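# Close the clear box's lid over the grapes

## Task

Close the clear box's lid so it covers the grapes and any bits that have come loose from them, latch both front corners of the lid, and leave the box resting flat on the table.

## Robot and tools

Robot: two arms, left_arm and right_arm, each with a parallel gripper. Bases in the scene frame: left_arm at (-0.002, +0.245, 0) m, right_arm at (-0.008, -0.283, 0) m, both turned only slightly about z. Scene frame: origin at table-top height midway between the arms, +x out over the table, +z up, left_arm on the +y side. Arm names do not match image sides. A camera stand sits behind the arms. Loose objects may get a brief push now and then.

Frames: each arm reports its hand pose (end_effector_position in metres, end_effector_quat_wxyz) in its own base frame. Fixed cameras and the table use the scene frame. Every motion offset is taken along the current Hand target's own axes. Gripper axes: fingers point along +z, and they open and close along y. The reported position is the point between the pads, about 1 cm behind the tips. Reported poses can be off by a few centimetres, more at long reach.

execute_actions(actions, cameras): actions is a list of actions. Each action is a list of at most 15 rows, one per 1/30 s step; a short action repeats its final row until 15 steps pass. Each row is one flat list of 14 numbers in [-1, 1], both arms always included: left_arm dx, dy, dz, rx, ry, rz, opening, then right_arm the same seven. dx..rz are an offset from that arm's Hand target as it stood when the action began (not from the previous row); 1.0 equals 0.6 m of travel or 180 degrees of turn, and rx, ry, rz form one rotation vector. Repeating an offset in a new action moves further. Opening is absolute: +1 fully open (0.094 m), -1 closed. Sending six zeros re-commands the Hand target. Images come back only when actions is empty or cameras names some; an empty list also reports the scene number and fields other results may omit.

move(target, speed, blend, opening_speed, grip_force, blocking, cameras): target is one 14-number row laid out as above, or a list of up to 15 such rows; every row is an offset from the same starting Hand targets, not chained. Each gripper follows a straight path, turning the short way. speed is top path speed in m/s (0.002 to 4.3, default 0.25; turning up to twice that in rad/s), one value or one per target. blend (m) rounds corners at intermediate targets; 0 stops at each. opening_speed (0.2 or more, per second on the -1..+1 scale) closes fingers gradually, advisable on squashable things. grip_force is newtons per pad, 10 to 50, one value or one per arm; it persists, and low forces close slowly. blocking=false returns after about 0.5 s while the move continues. Paths end together, take at least 0.5 s, and are cut off at 10 s. Paths do not avoid obstacles or the other arm; grippers lag and overshoot more at high speed, especially with a nearly straight arm. Avoid paths passing close to an arm's own base, which can flip its shoulder posture. The result adds a move: line with the ending (done, off_target, moving, held, fault) and limits (paced = pose clipped, held = steps withheld). done means at rest within 10 mm and 2 degrees; neither done nor off_target tells you about contact.

wait(seconds 0 to 10): lets time pass with commands held; a running move continues. stop(): brakes a running move, needing some distance. zoom_image(camera, region [x0, y0, x1, y1] pixels, at most 504 by 504): enlarges part of the latest image of cam_high, cam_low, cam_left_wrist or cam_right_wrist. finished_scene(scene): integer number of the current scene; ends it irreversibly, so call it only when the box is shut, latched at both front corners and flat, and stays so without the robot.

Results: Hand target is the last commanded pose after clipping; next offsets count from it. The gripper often rests short of it because of friction and weight; re-send or add the missing distance. Orientation commands are clipped to 40 degrees from the measured orientation per step. Tool commands shows each gripper's current command; to keep a gripper unchanged, resend that value, since 0 means half open. grip_measured is the measured opening on the command scale, reading up to 2.5 mm wide when empty and somewhat narrower than a hard part under squeeze. Force rises about 1 N per 0.001 below first contact and jumps to the limit near 20 N. To release, command well above grip_measured. Joint velocities reading within noise means the arm is still. Joint torques include arm weight and offsets; entries 3 and 4 wrap at ±28 N m.

Cameras: cam_high (overhead, 672x504), cam_low (front-low), and a wrist camera on each arm; calibration lines give K, distortion and T_world_to_cam, accurate to roughly a centimetre near image centre. Wrist images may lag during motion.

Avoid: anything falling off the table or being left off it, dropping or releasing moving parts, fast impacts, hard pushes, hitting fixed or heavy items, and any contact or pressing between the two arms (including one gripper closing on the other's fingers); the clearance check does not guard grippers and wrist cameras. A blocked arm keeps pressing until commanded back past its gripper. Don't hold loads, stretch arms or push at unreachable poses for long: motors heat, a MOTOR HOT line warns at 85 °C, and at 100 °C an OVER-TEMPERATURE FAULT drops that arm for 30 to 60 s or more. Joint ranges (rad): waist ±2.880, shoulder 0 to 3.142, elbow 0 to 3.019, wrist pitch -1.693 to 1.571, wrist yaw ±1.571, wrist roll ±2.094.

Each tool is called after "Call:" as a command line: name --argument value for each argument, lists and objects as JSON in quotes; but a table of rows of numbers goes row by row, as --pt "numbers of a row", without its own name.

## Session

Call:
execute_actions --actions '[]'

Scene clock: 0.00 s.
left_arm: end_effector_position=(+0.5928, -0.3342, +0.1774) grip_measured=+1.000 end_effector_quat_wxyz=(+0.228, +0.314, +0.921, -0.033) | right_arm: end_effector_position=(+0.1975, -0.1468, +0.1526) grip_measured=+1.000 end_effector_quat_wxyz=(-0.026, +0.211, +0.977, +0.000)
Joint positions: left_arm=[-0.518 1.86 1.662 -0.908 -0.019 0.145 0.094] | right_arm=[-0.622 1.035 0.796 -1.379 0.021 -0.196 0.094]
Joint velocities: within noise
Joint torques (N m): no reading
Heat: left arm: hottest shoulder 48 °C; right arm: hottest shoulder 43 °C.
Hand target: left_arm +0.6012, -0.3390, +0.2011; +0.251, +0.312, +0.916, -0.038 | right_arm +0.2047, -0.1519, +0.1624; -0.013, +0.211, +0.977, -0.006
Tool commands: left_gripper/opening=+1.0 right_gripper/opening=+1.0

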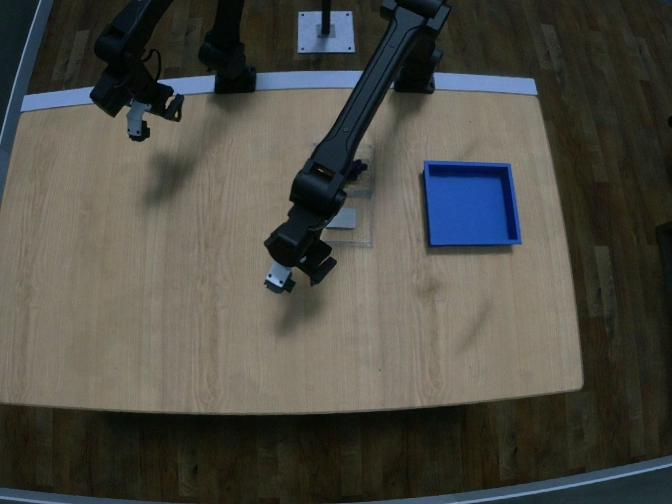

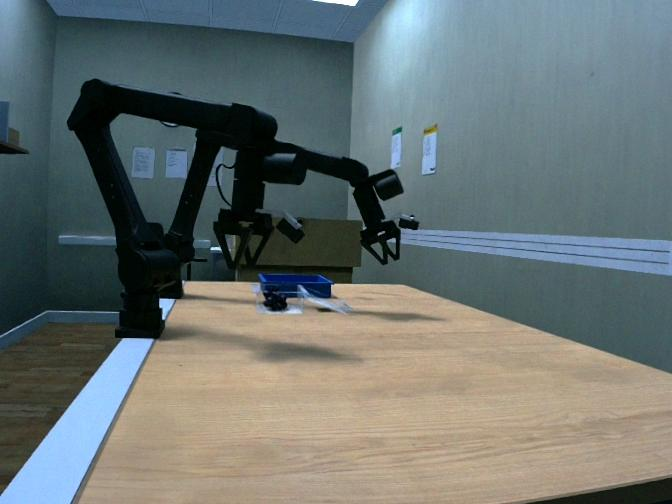

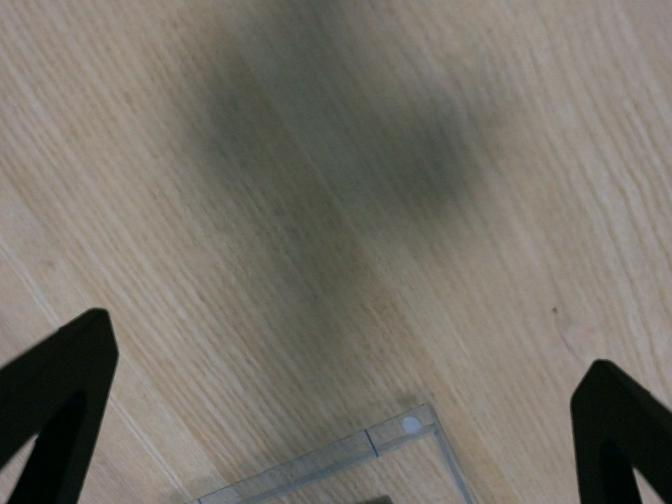

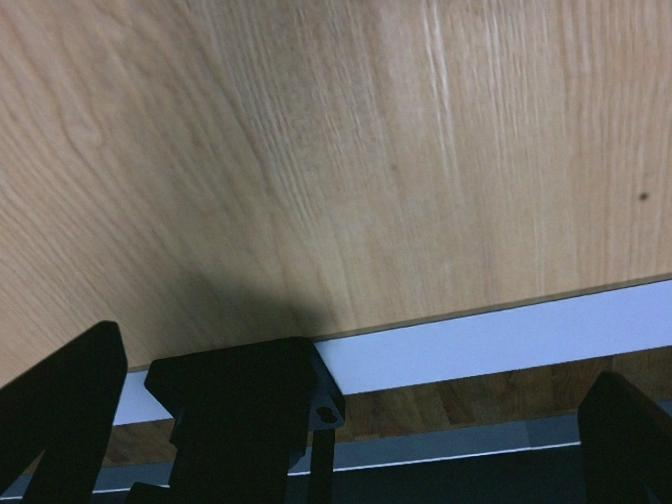

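Call:
move --target '[0.562, 0.289, -0.474, 0, 0, 0, 1, 0, 0, 0, 0, 0, 0, 1]' --speed 0.3 --cameras '["all"]'

Scene clock: 31.23 s.
left_arm: end_effector_position=(+0.3488, +0.0448, +0.2916) grip_measured=+1.000 end_effector_quat_wxyz=(+0.244, +0.312, +0.917, -0.044) | right_arm: end_effector_position=(+0.1975, -0.1468, +0.1526) grip_measured=+1.000 end_effector_quat_wxyz=(-0.026, +0.211, +0.977, +0.000)
Joint positions: left_arm=[0.302 1.019 1.084 -1.273 0.355 0.891 0.094] | right_arm=[-0.622 1.035 0.796 -1.379 0.021 -0.196 0.094]
Joint torques (N m): left_arm=[1.79 -4.66 10.95 0.73 0.37 0.19] | right_arm=[0.26 -4.19 11.1 0.09 -0.13 0.11]
Heat: left arm: hottest shoulder 50 °C; right arm: hottest shoulder 43 °C.
Hand target: left_arm +0.3508, +0.0506, +0.3015; +0.251, +0.312, +0.915, -0.038 | right_arm +0.2047, -0.1519, +0.1624; -0.013, +0.211, +0.977, -0.006
Off the commanded pose: left_arm 0.012 m, 1 deg | right_arm 0.013 m, 2 deg.
move: off_target (left_arm, right_arm)
camera_calibration:
cam_left_wrist: T_world_to_cam=[[-0.501691, -0.8645, -0.0307539, 0.220837], [-0.848726, 0.485042, 0.210708, 0.23444], [-0.16724, 0.131812, -0.977065, 0.432977], [0, 0, 0, 1]] pos_world=[0.382179, 0.0201288, 0.38044]

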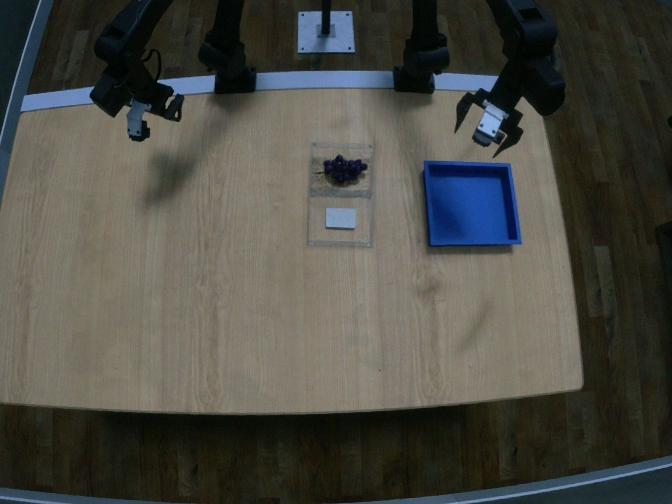

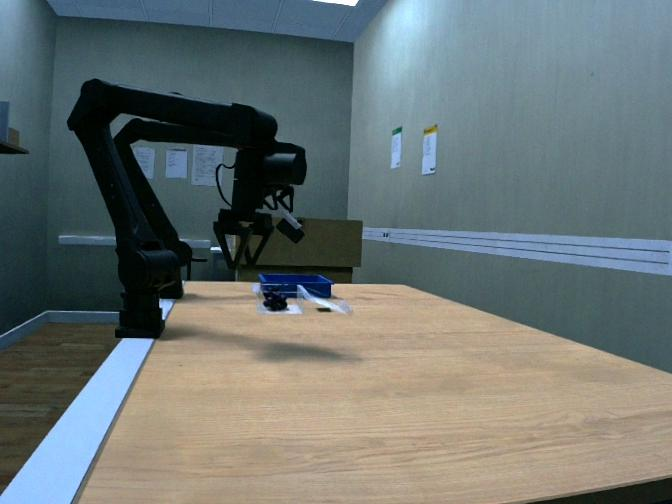

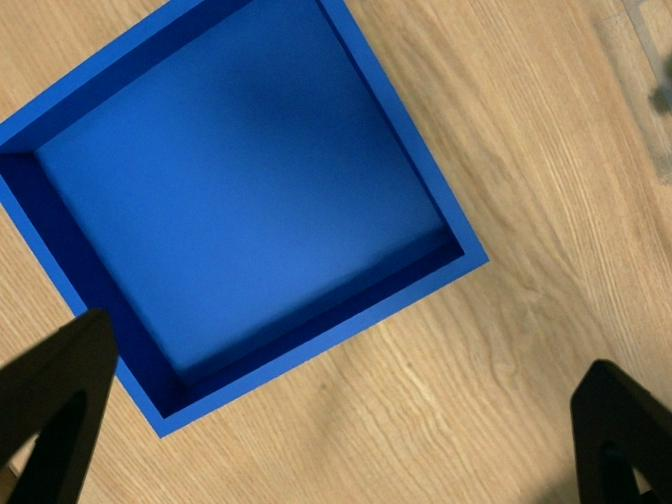

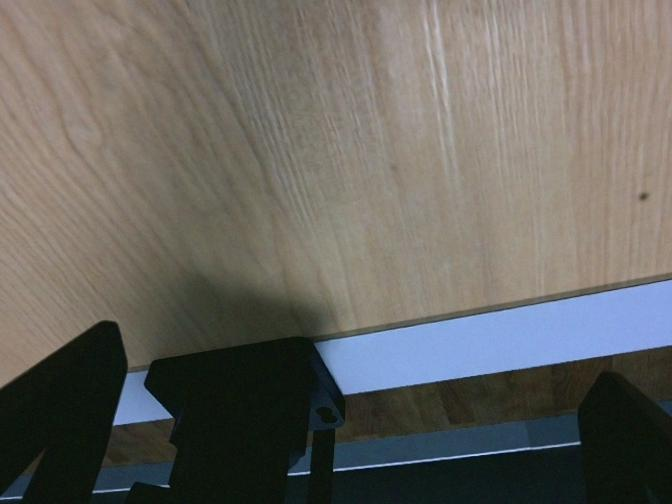

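Call:
zoom_image --camera "cam_high" --region '[280, 120, 400, 260]'

Call:
zoom_image --camera "cam_low" --region '[230, 260, 370, 330]'

Scaled by 3.600.

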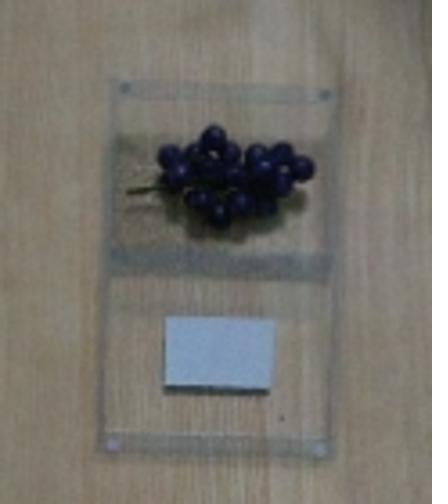

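Scaled by 3.600.

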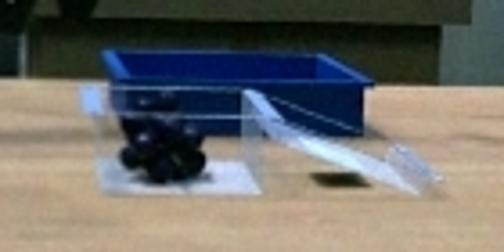

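Call:
move --target '[-0.3423, -0.2377, 0.1687, -0.0249, 0.1645, -0.2045, 1, 0, 0, 0, 0, 0, 0, 1]' --speed 0.3 --cameras '["cam_left_wrist"]'

Scene clock: 92.90 s.
left_arm: end_effector_position=(+0.4388, -0.1906, +0.2825) grip_measured=+1.000 end_effector_quat_wxyz=(-0.018, +0.003, +1.000, +0.008) | right_arm: end_effector_position=(+0.1975, -0.1468, +0.1526) grip_measured=+1.000 end_effector_quat_wxyz=(-0.026, +0.211, +0.977, +0.000)
Joint positions: left_arm=[-0.409 1.617 1.681 -1.675 -0.001 -0.403 0.094] | right_arm=[-0.622 1.035 0.796 -1.379 0.021 -0.196 0.094]
Joint torques (N m): left_arm=[0.03 -11.16 13.41 -0.03 0.04 -0.1] | right_arm=[0.09 -4.13 11.12 0.06 -0.13 0.11]
Heat: left arm: hottest shoulder 47 °C; right arm: hottest elbow 46 °C.
Hand target: left_arm +0.4502, -0.2001, +0.2999; +0.000, +0.000, +1.000, +0.000 | right_arm +0.2047, -0.1519, +0.1624; -0.013, +0.211, +0.977, -0.006
Off the commanded pose: left_arm 0.023 m, 2 deg | right_arm 0.013 m, 2 deg.
move: off_target (left_arm, right_arm)
camera_calibration:
cam_left_wrist: T_world_to_cam=[[0.109877, -0.993226, -0.0378069, -0.228647], [-0.725958, -0.106175, 0.679494, 0.12799], [-0.678905, -0.0472148, -0.732706, 0.591573], [0, 0, 0, 1]] pos_world=[0.51966, -0.185578, 0.337836]
Images, in order (width x height): cam_left_wrist 672x504.

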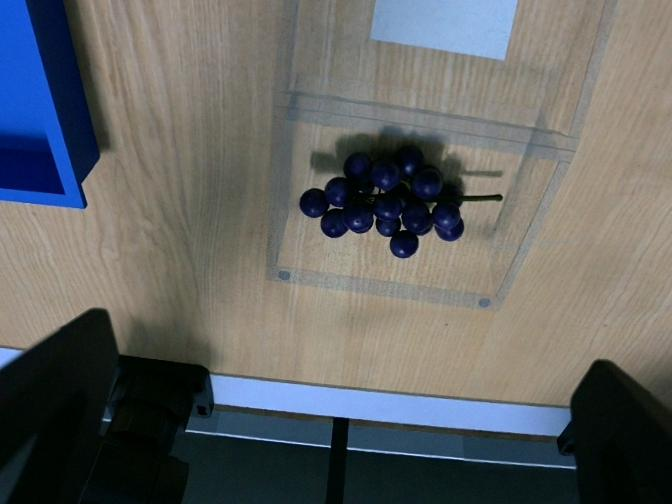

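Call:
zoom_image --camera "cam_left_wrist" --region '[250, 60, 600, 322]'

Scaled by 1.440.

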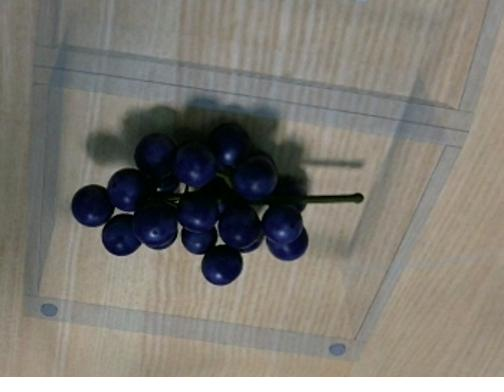

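Call:
move --target '[-0.23, 0, 0.05, 0, 0, 0, 1, 0, 0, 0, 0, 0, 0, 1]' --speed 0.3 --cameras '["cam_left_wrist"]'

Call:
zoom_image --camera "cam_left_wrist" --region '[220, 0, 672, 339]'

Scene clock: 104.73 s.
left_arm: end_effector_position=(+0.5774, -0.1985, +0.2457) grip_measured=+1.000 end_effector_quat_wxyz=(-0.008, -0.005, +1.000, +0.003) | right_arm: end_effector_position=(+0.1975, -0.1468, +0.1526) grip_measured=+1.000 end_effector_quat_wxyz=(-0.026, +0.211, +0.977, +0.000)
Joint positions: left_arm=[-0.331 1.981 2.094 -1.7 -0.001 -0.341 0.094] | right_arm=[-0.622 1.035 0.796 -1.379 0.021 -0.196 0.094]
Joint torques (N m): left_arm=[0.97 -17.03 13.24 -0.01 0.02 0.14] | right_arm=[0.21 -4.19 11.12 0.03 -0.14 0.11]
Heat: left arm: hottest shoulder 48 °C; right arm: hottest elbow 47 °C.
Hand target: left_arm +0.5881, -0.2002, +0.2699; +0.000, +0.000, +1.000, +0.000 | right_arm +0.2047, -0.1519, +0.1624; -0.013, +0.211, +0.977, -0.006
Off the commanded pose: left_arm 0.026 m, 1 deg | right_arm 0.013 m, 2 deg.
joint sent to its limit (left arm) — joint 4 (wrist pitch), lower limit. The joint targets still meet the commanded pose.
move: off_target (left_arm, right_arm)
camera_calibration:
cam_left_wrist: T_world_to_cam=[[0.12712, -0.991549, -0.0259038, -0.26572], [-0.73811, -0.112009, 0.665318, 0.261953], [-0.662597, -0.0654552, -0.746111, 0.648562], [0, 0, 0, 1]] pos_world=[0.656864, -0.191682, 0.302734]
Images, in order (width x height): cam_left_wrist 672x504.

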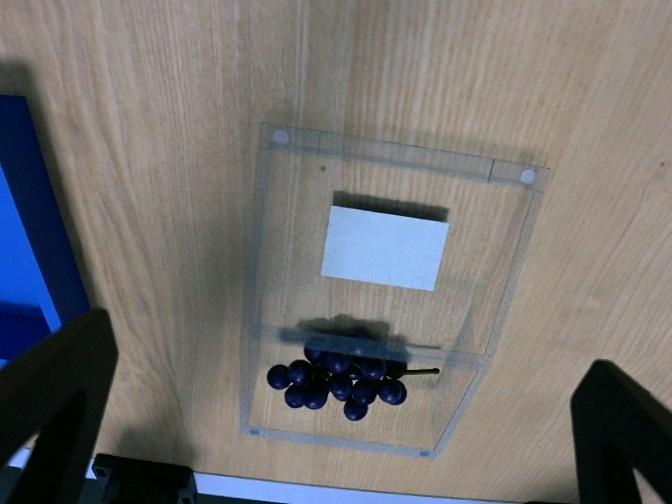

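Scaled by 1.115.

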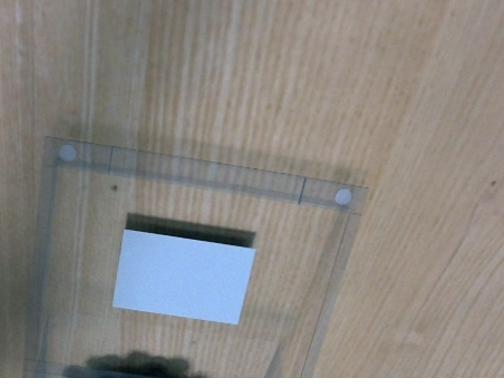

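Call:
move --target '[0, 0, 0, 0, 0, 0, 1, 0.1555, 0.4815, -0.0673, -0.2505, -0.4624, -0.2481, 1]' --speed 0.4 --cameras '["cam_right_wrist", "cam_low"]'

Scene clock: 138.93 s.
left_arm: end_effector_position=(+0.5774, -0.1985, +0.2457) grip_measured=+1.000 end_effector_quat_wxyz=(-0.008, -0.005, +1.000, +0.003) | right_arm: end_effector_position=(+0.2413, +0.1460, +0.2007) grip_measured=+1.000 end_effector_quat_wxyz=(+0.678, -0.199, +0.681, +0.194)
Joint positions: left_arm=[-0.331 1.981 2.094 -1.7 -0.001 -0.341 0.094] | right_arm=[0.518 0.123 0.012 0.105 -0.044 -0.006 0.094]
Joint torques (N m): left_arm=[0.91 -17.14 13.27 0.01 0.03 0.17] | right_arm=[1.38 3.55 10.29 2.15 -0.03 0.22]
Heat: left arm: hottest shoulder 50 °C; right arm: hottest elbow 47 °C.
Hand target: left_arm +0.5881, -0.2002, +0.2699; +0.000, +0.000, +1.000, +0.000 | right_arm +0.2402, +0.1500, +0.2001; +0.677, -0.200, +0.679, +0.201
Off the commanded pose: left_arm 0.027 m, 1 deg | right_arm 0.004 m, 1 deg.
joint sent to its limit (left arm) — joint 4 (wrist pitch), lower limit. The joint targets still meet the commanded pose.
move: off_target (left_arm)
camera_calibration:
cam_right_wrist: T_world_to_cam=[[0.579049, -0.81163, 0.0771913, -0.0327698], [-0.47418, -0.412285, -0.777929, 0.360381], [0.663216, 0.413857, -0.623593, -0.000244366], [0, 0, 0, 1]] pos_world=[0.190023, 0.122084, 0.282728]
Images, in order (width x height): cam_low 672x504, cam_right_wrist 672x504.

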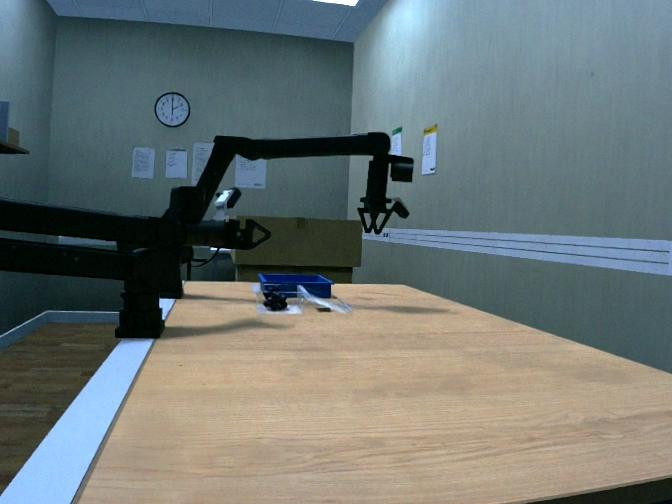

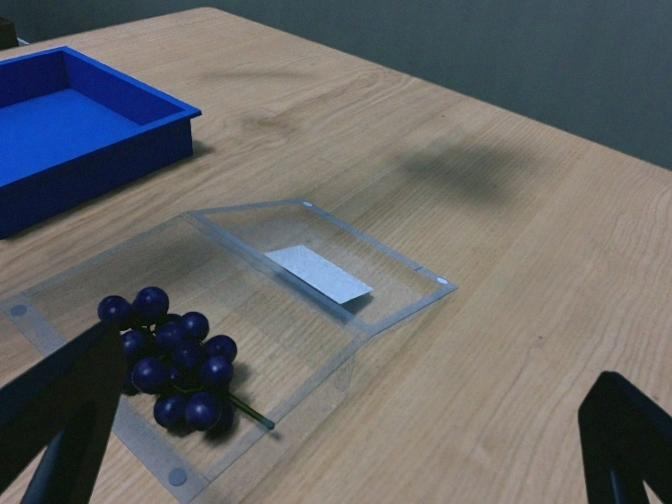

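Call:
zoom_image --camera "cam_right_wrist" --region '[170, 180, 480, 412]'

Call:
zoom_image --camera "cam_right_wrist" --region '[330, 190, 480, 340]'

Call:
zoom_image --camera "cam_low" --region '[250, 270, 360, 325]'

Scaled by 1.626.

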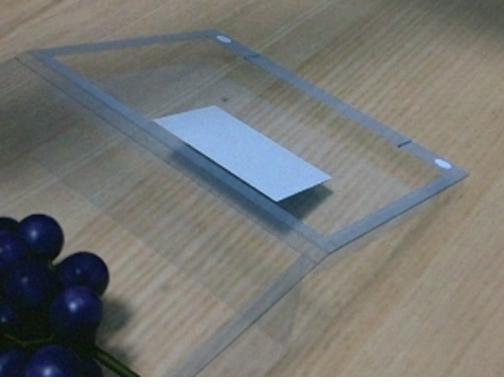

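Scaled by 3.360.

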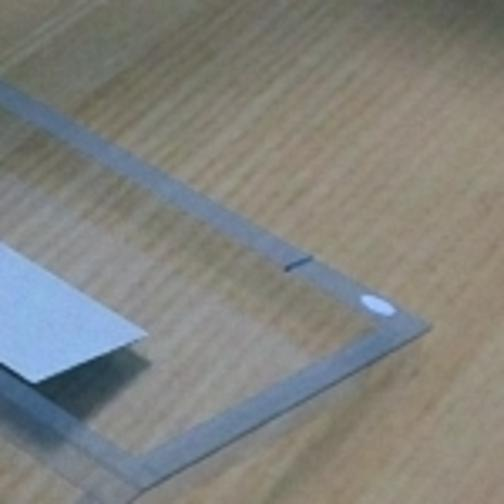

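Scaled by 4.582.

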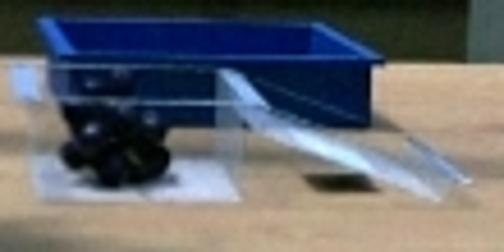

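Call:
move --target '[0.48, 0.417, -0.05, 0, 0, 0, 1, -0.033, -0.141, 0.386, 0.1586, 0.4817, 0.1586, 1]' --speed 0.3 --cameras '["all"]'

Scene clock: 250.23 s.
left_arm: end_effector_position=(+0.3058, +0.0463, +0.2961) grip_measured=+1.000 end_effector_quat_wxyz=(-0.003, +0.001, +1.000, +0.001) | right_arm: end_effector_position=(+0.4632, +0.2046, +0.2051) grip_measured=+1.000 end_effector_quat_wxyz=(-0.016, +0.018, +1.000, -0.008)
Joint positions: left_arm=[0.15 1.154 1.259 -1.68 -0.003 0.151 0.094] | right_arm=[0.417 1.694 1.576 -1.488 0.001 0.454 0.094]
Joint torques (N m): left_arm=[1.85 -7 8.55 0.03 0.1 0.21] | right_arm=[-0.97 -12.57 14.04 -0.38 -0.19 0.22]
Heat: left arm: hottest elbow 53 °C; right arm: hottest elbow 49 °C.
Hand target: left_arm +0.3001, +0.0501, +0.3001; +0.000, +0.000, +1.000, +0.000 | right_arm +0.4806, +0.2050, +0.2193; -0.002, +0.030, +1.000, +0.000
Off the commanded pose: left_arm 0.008 m, 0 deg | right_arm 0.022 m, 2 deg.
move: off_target (right_arm)
camera_calibration:
cam_left_wrist: T_world_to_cam=[[0.115709, -0.993082, -0.0199796, 0.0147006], [-0.745583, -0.100127, 0.658848, 0.0591402], [-0.65629, -0.0613382, -0.752011, 0.521805], [0, 0, 0, 1]] pos_world=[0.384849, 0.052527, 0.353733]
cam_right_wrist: T_world_to_cam=[[0.0332644, -0.998545, -0.0424529, 0.201473], [-0.764727, -0.0527778, 0.642189, 0.262951], [-0.643495, 0.0111029, -0.76537, 0.54789], [0, 0, 0, 1]] pos_world=[0.546948, 0.208974, 0.259028]

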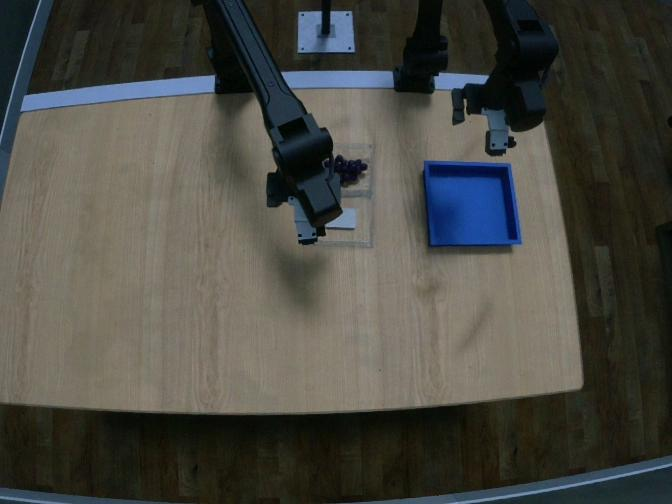

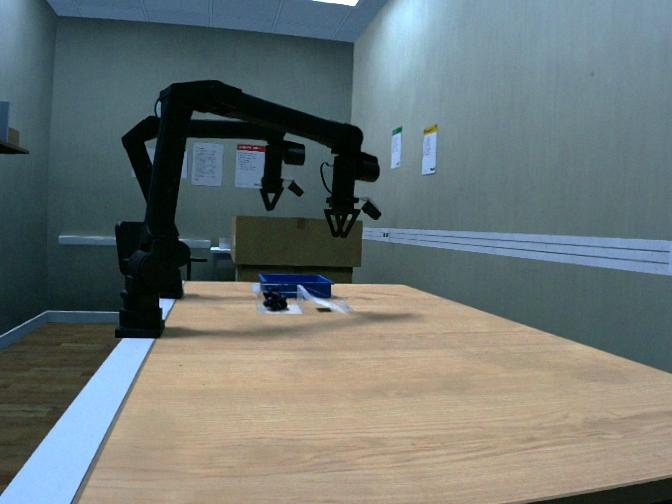

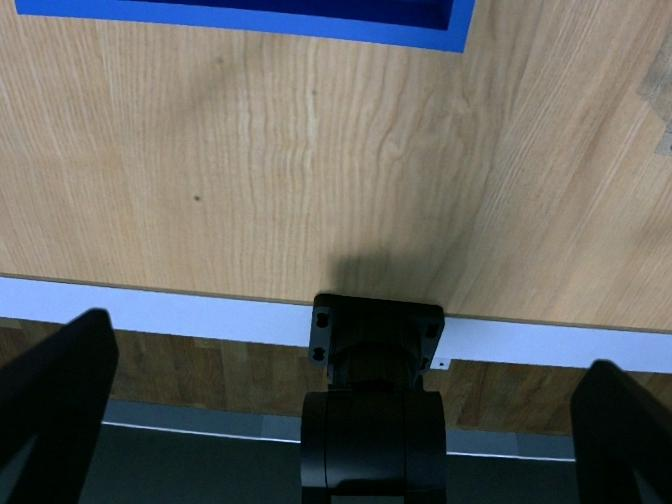

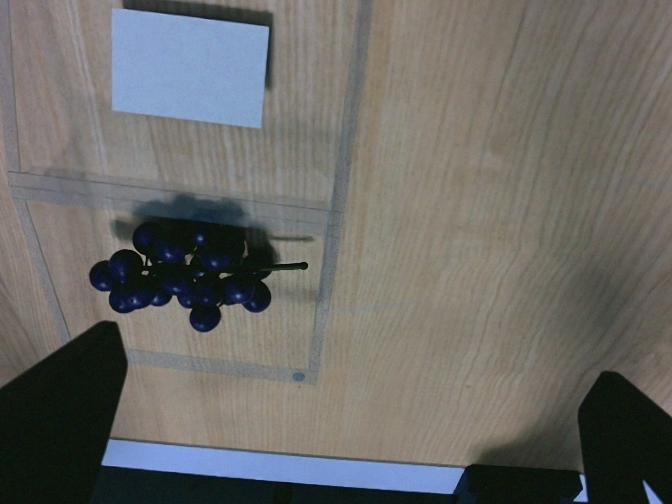

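Call:
zoom_image --camera "cam_right_wrist" --region '[250, 0, 450, 150]'

Call:
zoom_image --camera "cam_right_wrist" --region '[250, 150, 450, 300]'

Call:
zoom_image --camera "cam_right_wrist" --region '[0, 130, 370, 407]'

Scaled by 2.520.

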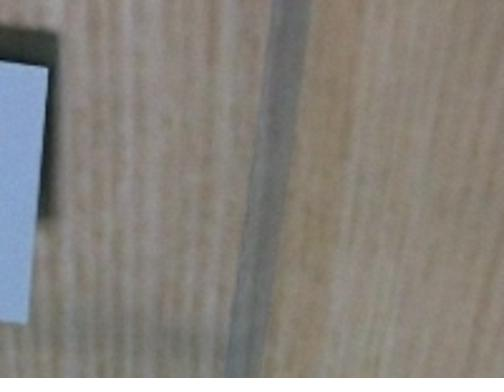

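Scaled by 2.520.

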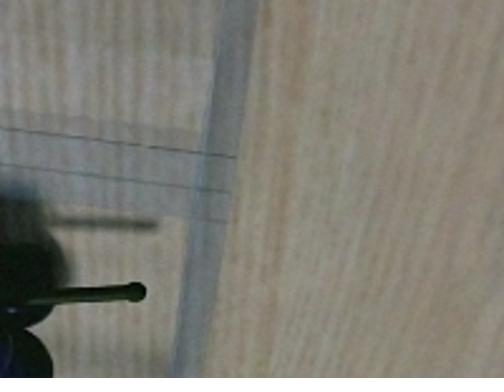

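Scaled by 1.362.

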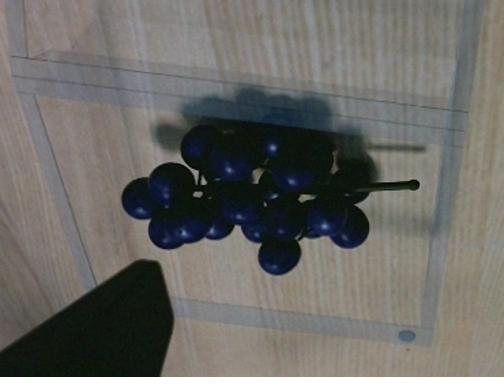

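Call:
move --target '[0, 0, 0, 0, 0, 0, 1, -0.057, 0.0068, 0.199, 0, 0, 0.018, 0.1]' --speed 0.2 --cameras '["cam_right_wrist", "cam_low"]'

Scene clock: 303.43 s.
left_arm: end_effector_position=(+0.3058, +0.0463, +0.2961) grip_measured=+1.000 end_effector_quat_wxyz=(-0.003, +0.001, +1.000, +0.001) | right_arm: end_effector_position=(+0.5077, +0.2123, +0.1005) grip_measured=+0.102 end_effector_quat_wxyz=(-0.006, +0.046, +0.999, -0.003)
Joint positions: left_arm=[0.15 1.154 1.259 -1.68 -0.003 0.152 0.094] | right_arm=[0.397 1.855 1.518 -1.247 0.001 0.49 0.052]
Joint torques (N m): left_arm=[1.85 -7 8.55 0.05 0.1 0.17] | right_arm=[-0.91 -14.74 9.2 0.47 -0.19 0.24]
Heat: left arm: hottest shoulder 48 °C; right arm: hottest elbow 50 °C.
Hand target: left_arm +0.3001, +0.0501, +0.3001; +0.000, +0.000, +1.000, +0.000 | right_arm +0.5147, +0.2071, +0.0997; -0.002, +0.059, +0.998, +0.000
Off the commanded pose: left_arm 0.008 m, 0 deg | right_arm 0.009 m, 2 deg.
move: done
camera_calibration:
cam_right_wrist: T_world_to_cam=[[-0.0214152, -0.998514, -0.0501039, 0.231842], [-0.779543, -0.0147016, 0.626176, 0.365619], [-0.625982, 0.0524678, -0.77807, 0.479963], [0, 0, 0, 1]] pos_world=[0.590429, 0.21169, 0.15612]
Images, in order (width x height): cam_low 672x504, cam_right_wrist 672x504.

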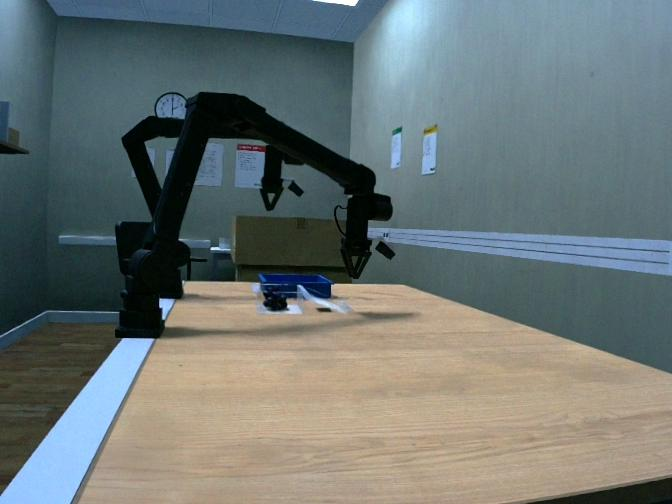

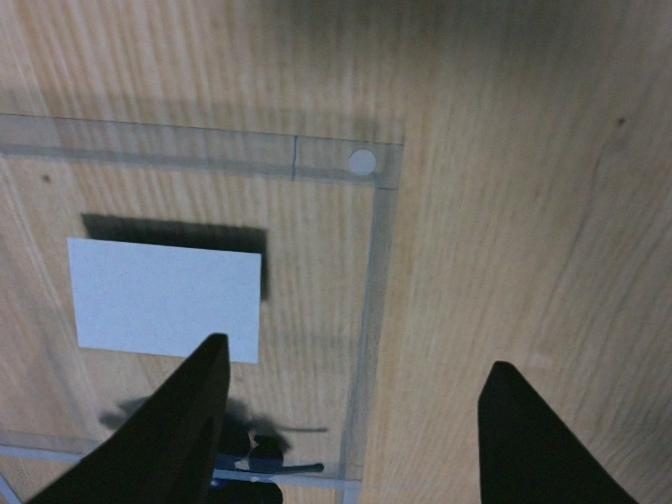

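Call:
move --target '[0, 0, 0, 0, 0, 0, 1, 0.0335, -0.0107, 0.0833, 0, 0, 0, 0.1]' --speed 0.15 --cameras '["cam_right_wrist", "cam_low"]'

Call:
zoom_image --camera "cam_low" --region '[240, 250, 380, 330]'

Scene clock: 354.23 s.
left_arm: end_effector_position=(+0.3058, +0.0463, +0.2961) grip_measured=+1.000 end_effector_quat_wxyz=(-0.003, +0.001, +1.000, +0.001) | right_arm: end_effector_position=(+0.4917, +0.2056, +0.0543) grip_measured=+0.102 end_effector_quat_wxyz=(-0.002, +0.050, +0.999, -0.001)
Joint positions: left_arm=[0.15 1.154 1.259 -1.68 -0.003 0.152 0.094] | right_arm=[0.397 1.855 1.386 -1.106 0.001 0.498 0.052]
Joint torques (N m): left_arm=[1.79 -7 8.55 0.05 0.1 0.17] | right_arm=[-0.44 -14.68 7.94 0.4 -0.19 0.25]
Heat: left arm: hottest shoulder 47 °C; right arm: hottest elbow 49 °C.
Hand target: left_arm +0.3001, +0.0501, +0.3001; +0.000, +0.000, +1.000, +0.000 | right_arm +0.4937, +0.2030, +0.0497; -0.002, +0.059, +0.998, +0.000
Off the commanded pose: left_arm 0.008 m, 0 deg | right_arm 0.006 m, 1 deg.
move: done
camera_calibration:
cam_right_wrist: T_world_to_cam=[[-0.0290267, -0.998122, -0.0539435, 0.226339], [-0.78513, -0.0106342, 0.61924, 0.384287], [-0.618651, 0.0603271, -0.783346, 0.429404], [0, 0, 0, 1]] pos_world=[0.573936, 0.204096, 0.110616]
Images, in order (width x height): cam_low 672x504, cam_right_wrist 672x504.

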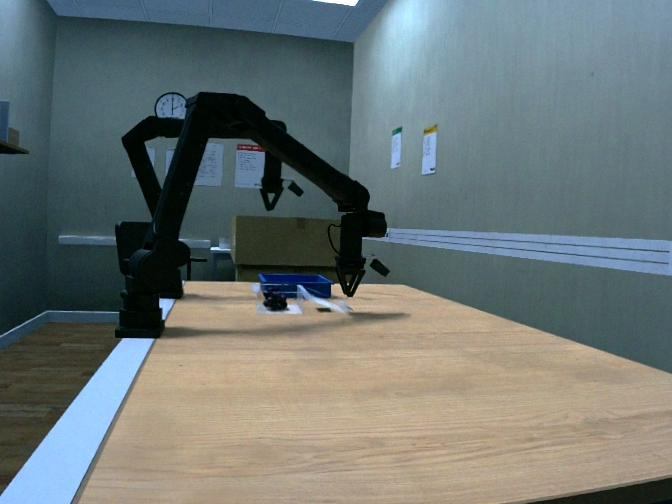

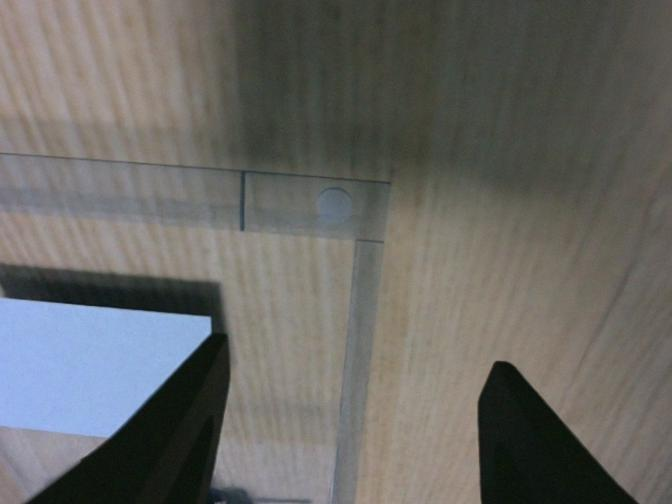

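Scaled by 3.600.

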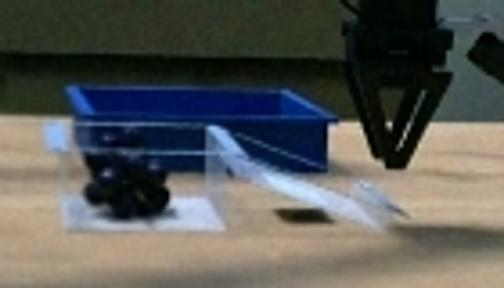

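Call:
move --target '[0, 0, 0, 0, 0, 0, 1, 0.0302, -0.0023, 0.0400, 0, 0, 0, 0.1]' --speed 0.08 --cameras '["cam_right_wrist", "cam_low"]'

Call:
zoom_image --camera "cam_low" --region '[240, 250, 380, 330]'

Scene clock: 378.67 s.
left_arm: end_effector_position=(+0.3058, +0.0463, +0.2961) grip_measured=+1.000 end_effector_quat_wxyz=(-0.003, +0.001, +1.000, +0.001) | right_arm: end_effector_position=(+0.4763, +0.1992, +0.0271) grip_measured=+0.102 end_effector_quat_wxyz=(-0.004, +0.058, +0.998, -0.002)
Joint positions: left_arm=[0.15 1.154 1.259 -1.68 -0.003 0.152 0.094] | right_arm=[0.397 1.855 1.304 -1.03 0 0.513 0.052]
Joint torques (N m): left_arm=[1.85 -7 8.54 0.05 0.1 0.17] | right_arm=[0.62 -14.39 7.56 0.54 -0.18 0.23]
Heat: left arm: hottest shoulder 47 °C; right arm: hottest elbow 47 °C.
Hand target: left_arm +0.3001, +0.0501, +0.3001; +0.000, +0.000, +1.000, +0.000 | right_arm +0.4755, +0.2039, +0.0258; -0.002, +0.059, +0.998, +0.000
Off the commanded pose: left_arm 0.008 m, 0 deg | right_arm 0.005 m, 0 deg.
move: done
camera_calibration:
cam_right_wrist: T_world_to_cam=[[-0.0441444, -0.997682, -0.0517881, 0.225106], [-0.781847, 0.00223123, 0.623466, 0.38471], [-0.621905, 0.0680129, -0.780134, 0.398923], [0, 0, 0, 1]] pos_world=[0.558814, 0.196594, 0.0830179]
Images, in order (width x height): cam_low 672x504, cam_right_wrist 672x504.

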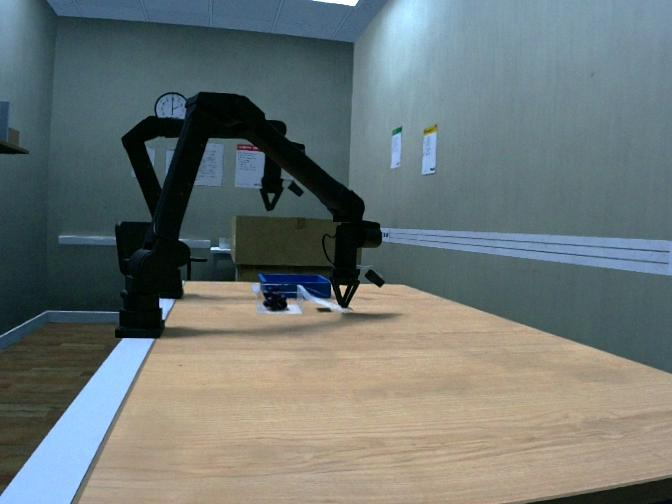

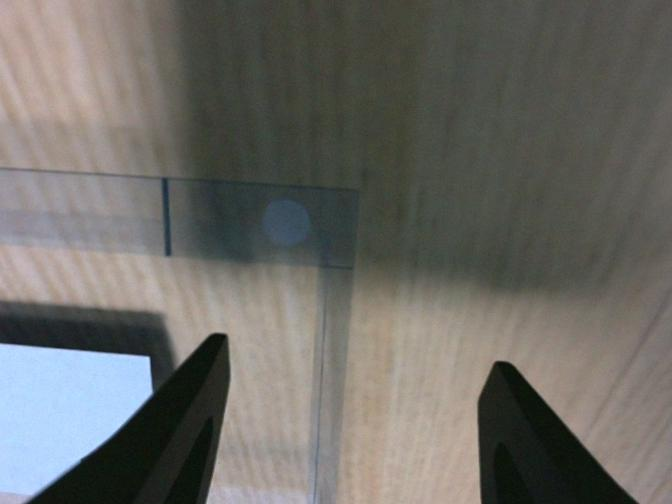

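Scaled by 3.600.

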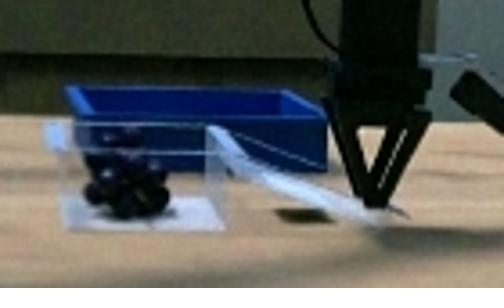

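Call:
move --target '[0, 0, 0, 0, 0, 0, 1, 0.0008, 0.0075, 0.0133, 0, 0, 0, 0.1]' --speed 0.05 --cameras '["cam_right_wrist", "cam_low"]'

Call:
zoom_image --camera "cam_low" --region '[290, 270, 370, 330]'

Scene clock: 389.43 s.
left_arm: end_effector_position=(+0.3058, +0.0463, +0.2961) grip_measured=+1.000 end_effector_quat_wxyz=(-0.003, +0.001, +1.000, +0.001) | right_arm: end_effector_position=(+0.4799, +0.2010, +0.0271) grip_measured=+0.102 end_effector_quat_wxyz=(+0.003, +0.061, +0.998, +0.001)
Joint positions: left_arm=[0.15 1.154 1.259 -1.68 -0.003 0.152 0.094] | right_arm=[0.397 1.855 1.304 -1.014 0 0.52 0.052]
Joint torques (N m): left_arm=[1.85 -7 8.55 0.05 0.1 0.17] | right_arm=[1.61 -13.45 7.46 0.72 -0.18 0.18]
Heat: left arm: hottest shoulder 46 °C; right arm: hottest elbow 47 °C.
Hand target: left_arm +0.3001, +0.0501, +0.3001; +0.000, +0.000, +1.000, +0.000 | right_arm +0.4755, +0.2083, +0.0178; -0.002, +0.059, +0.998, +0.000
Off the commanded pose: left_arm 0.008 m, 0 deg | right_arm 0.013 m, 1 deg.
move: off_target (right_arm)
camera_calibration:
cam_right_wrist: T_world_to_cam=[[-0.0501715, -0.997017, -0.0586557, 0.229928], [-0.790922, 0.00380129, 0.611906, 0.391847], [-0.609857, 0.0770922, -0.788753, 0.393657], [0, 0, 0, 1]] pos_world=[0.561531, 0.197404, 0.0842112]
Images, in order (width x height): cam_low 672x504, cam_right_wrist 672x504.

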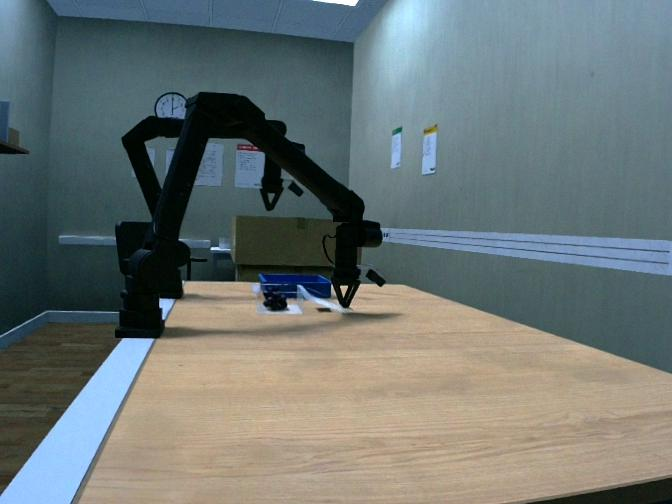

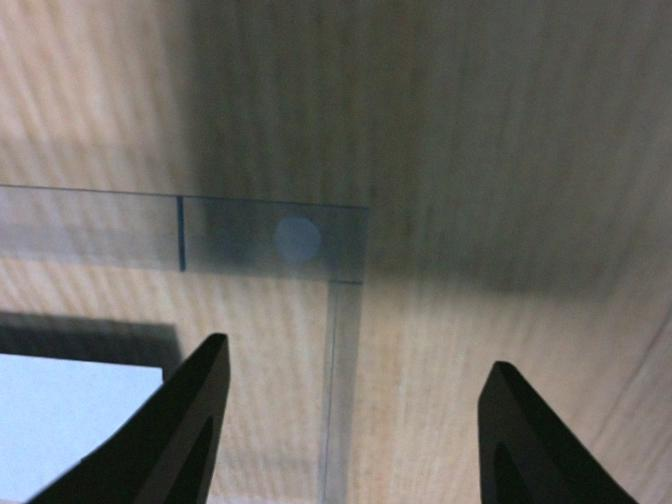

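Scaled by 6.300.

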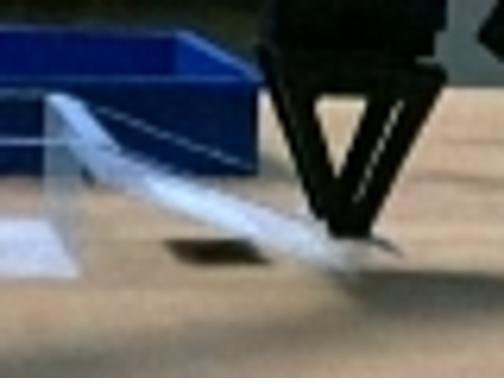

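Call:
move --target '[0, 0, 0, 0, 0, 0, 1, 0, 0.003, 0.01, 0, 0, 0, 0.1]' --speed 0.05 --cameras '["cam_right_wrist", "cam_low"]'

Call:
zoom_image --camera "cam_low" --region '[290, 270, 370, 330]'

Scene clock: 396.47 s.
left_arm: end_effector_position=(+0.3058, +0.0463, +0.2961) grip_measured=+1.000 end_effector_quat_wxyz=(-0.003, +0.001, +1.000, +0.001) | right_arm: end_effector_position=(+0.4793, +0.2026, +0.0207) grip_measured=+0.102 end_effector_quat_wxyz=(+0.002, +0.061, +0.998, +0.001)
Joint positions: left_arm=[0.15 1.154 1.259 -1.68 -0.003 0.152 0.094] | right_arm=[0.401 1.865 1.3 -1.001 0 0.524 0.052]
Joint torques (N m): left_arm=[1.85 -7 8.55 0.05 0.1 0.17] | right_arm=[1.38 -13.63 7.41 0.59 -0.19 0.24]
Heat: left arm: hottest shoulder 46 °C; right arm: hottest elbow 46 °C.
Hand target: left_arm +0.3001, +0.0501, +0.3001; +0.000, +0.000, +1.000, +0.000 | right_arm +0.4758, +0.2101, +0.0119; -0.002, +0.059, +0.998, +0.000
Off the commanded pose: left_arm 0.008 m, 0 deg | right_arm 0.012 m, 1 deg.
move: off_target (right_arm)
camera_calibration:
cam_right_wrist: T_world_to_cam=[[-0.0505591, -0.997023, -0.0582169, 0.2314], [-0.790285, 0.00429798, 0.612724, 0.394901], [-0.61065, 0.0769867, -0.78815, 0.388512], [0, 0, 0, 1]] pos_world=[0.561029, 0.199104, 0.0777116]
Images, in order (width x height): cam_low 672x504, cam_right_wrist 672x504.

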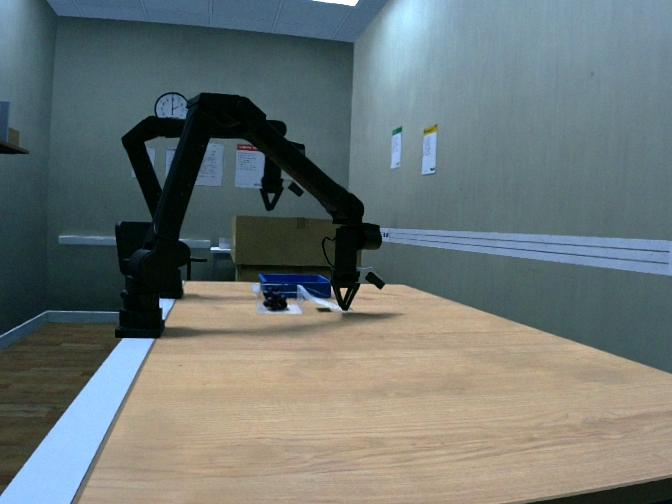

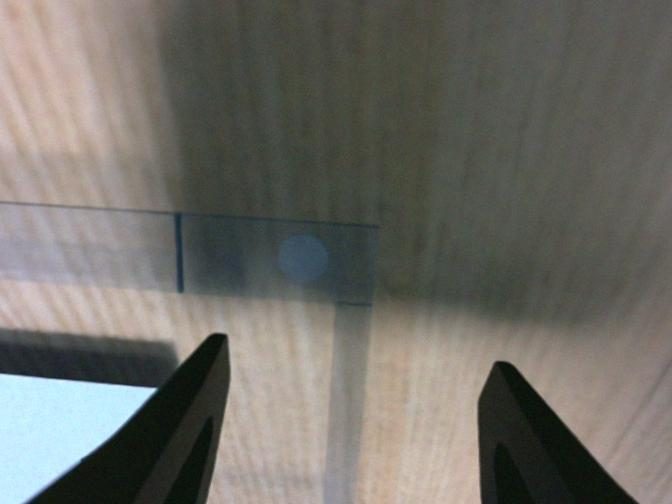

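Scaled by 6.300.

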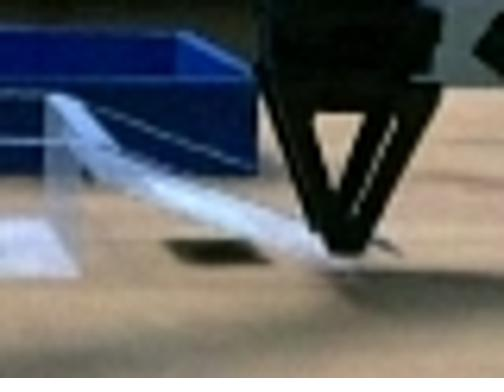

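Call:
move --target '[0, 0, 0, 0, 0, 0, 1, 0.006, 0.001, 0.008, 0, 0, 0, 0.1]' --speed 0.05 --cameras '["cam_right_wrist", "cam_low"]'

Call:
zoom_image --camera "cam_low" --region '[290, 270, 370, 330]'

Scene clock: 404.70 s.
left_arm: end_effector_position=(+0.3058, +0.0463, +0.2961) grip_measured=+1.000 end_effector_quat_wxyz=(-0.003, +0.001, +1.000, +0.001) | right_arm: end_effector_position=(+0.4761, +0.2041, +0.0165) grip_measured=+0.102 end_effector_quat_wxyz=(+0.003, +0.061, +0.998, +0.001)
Joint positions: left_arm=[0.15 1.154 1.259 -1.68 -0.003 0.152 0.094] | right_arm=[0.406 1.865 1.287 -0.986 0 0.528 0.052]
Joint torques (N m): left_arm=[1.85 -7 8.55 0.05 0.1 0.17] | right_arm=[1.26 -13.39 7.45 0.43 -0.19 0.23]
Heat: left arm: hottest shoulder 46 °C; right arm: hottest elbow 46 °C.
Hand target: left_arm +0.3001, +0.0501, +0.3001; +0.000, +0.000, +1.000, +0.000 | right_arm +0.4722, +0.2112, +0.0071; -0.002, +0.059, +0.998, +0.000
Off the commanded pose: left_arm 0.008 m, 0 deg | right_arm 0.012 m, 1 deg.
move: off_target (right_arm)
camera_calibration:
cam_right_wrist: T_world_to_cam=[[-0.049698, -0.997026, -0.0589058, 0.231969], [-0.791165, 0.00330271, 0.611594, 0.395515], [-0.60958, 0.0769992, -0.788976, 0.3827], [0, 0, 0, 1]] pos_world=[0.557732, 0.200505, 0.0737109]
Images, in order (width x height): cam_low 672x504, cam_right_wrist 672x504.

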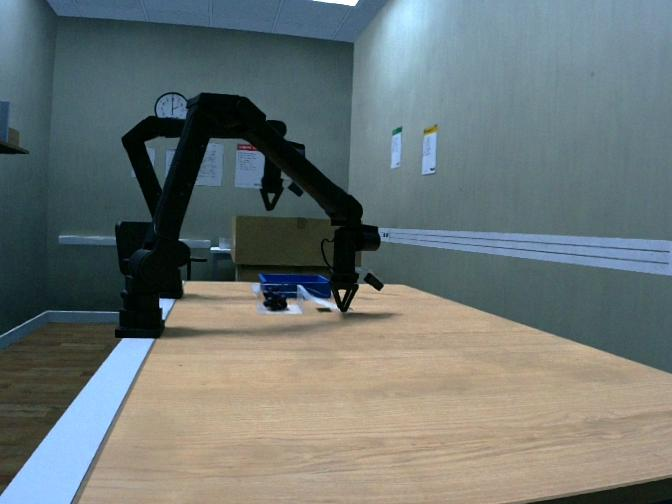

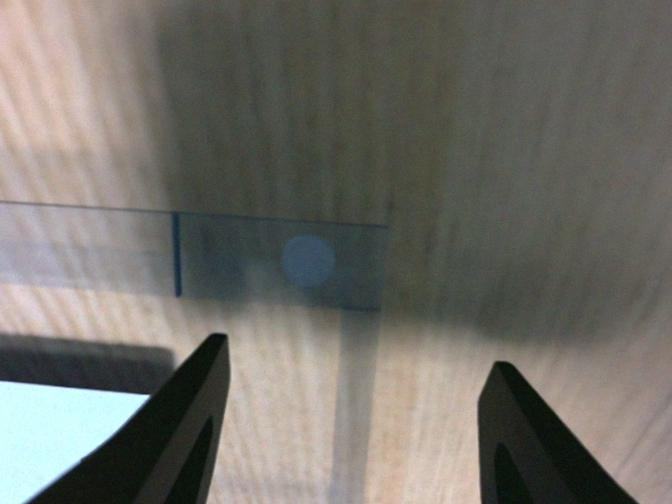

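Scaled by 6.300.

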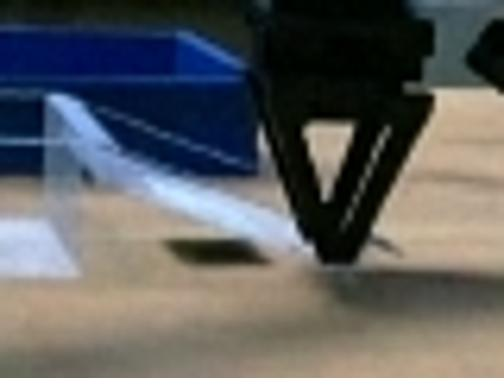

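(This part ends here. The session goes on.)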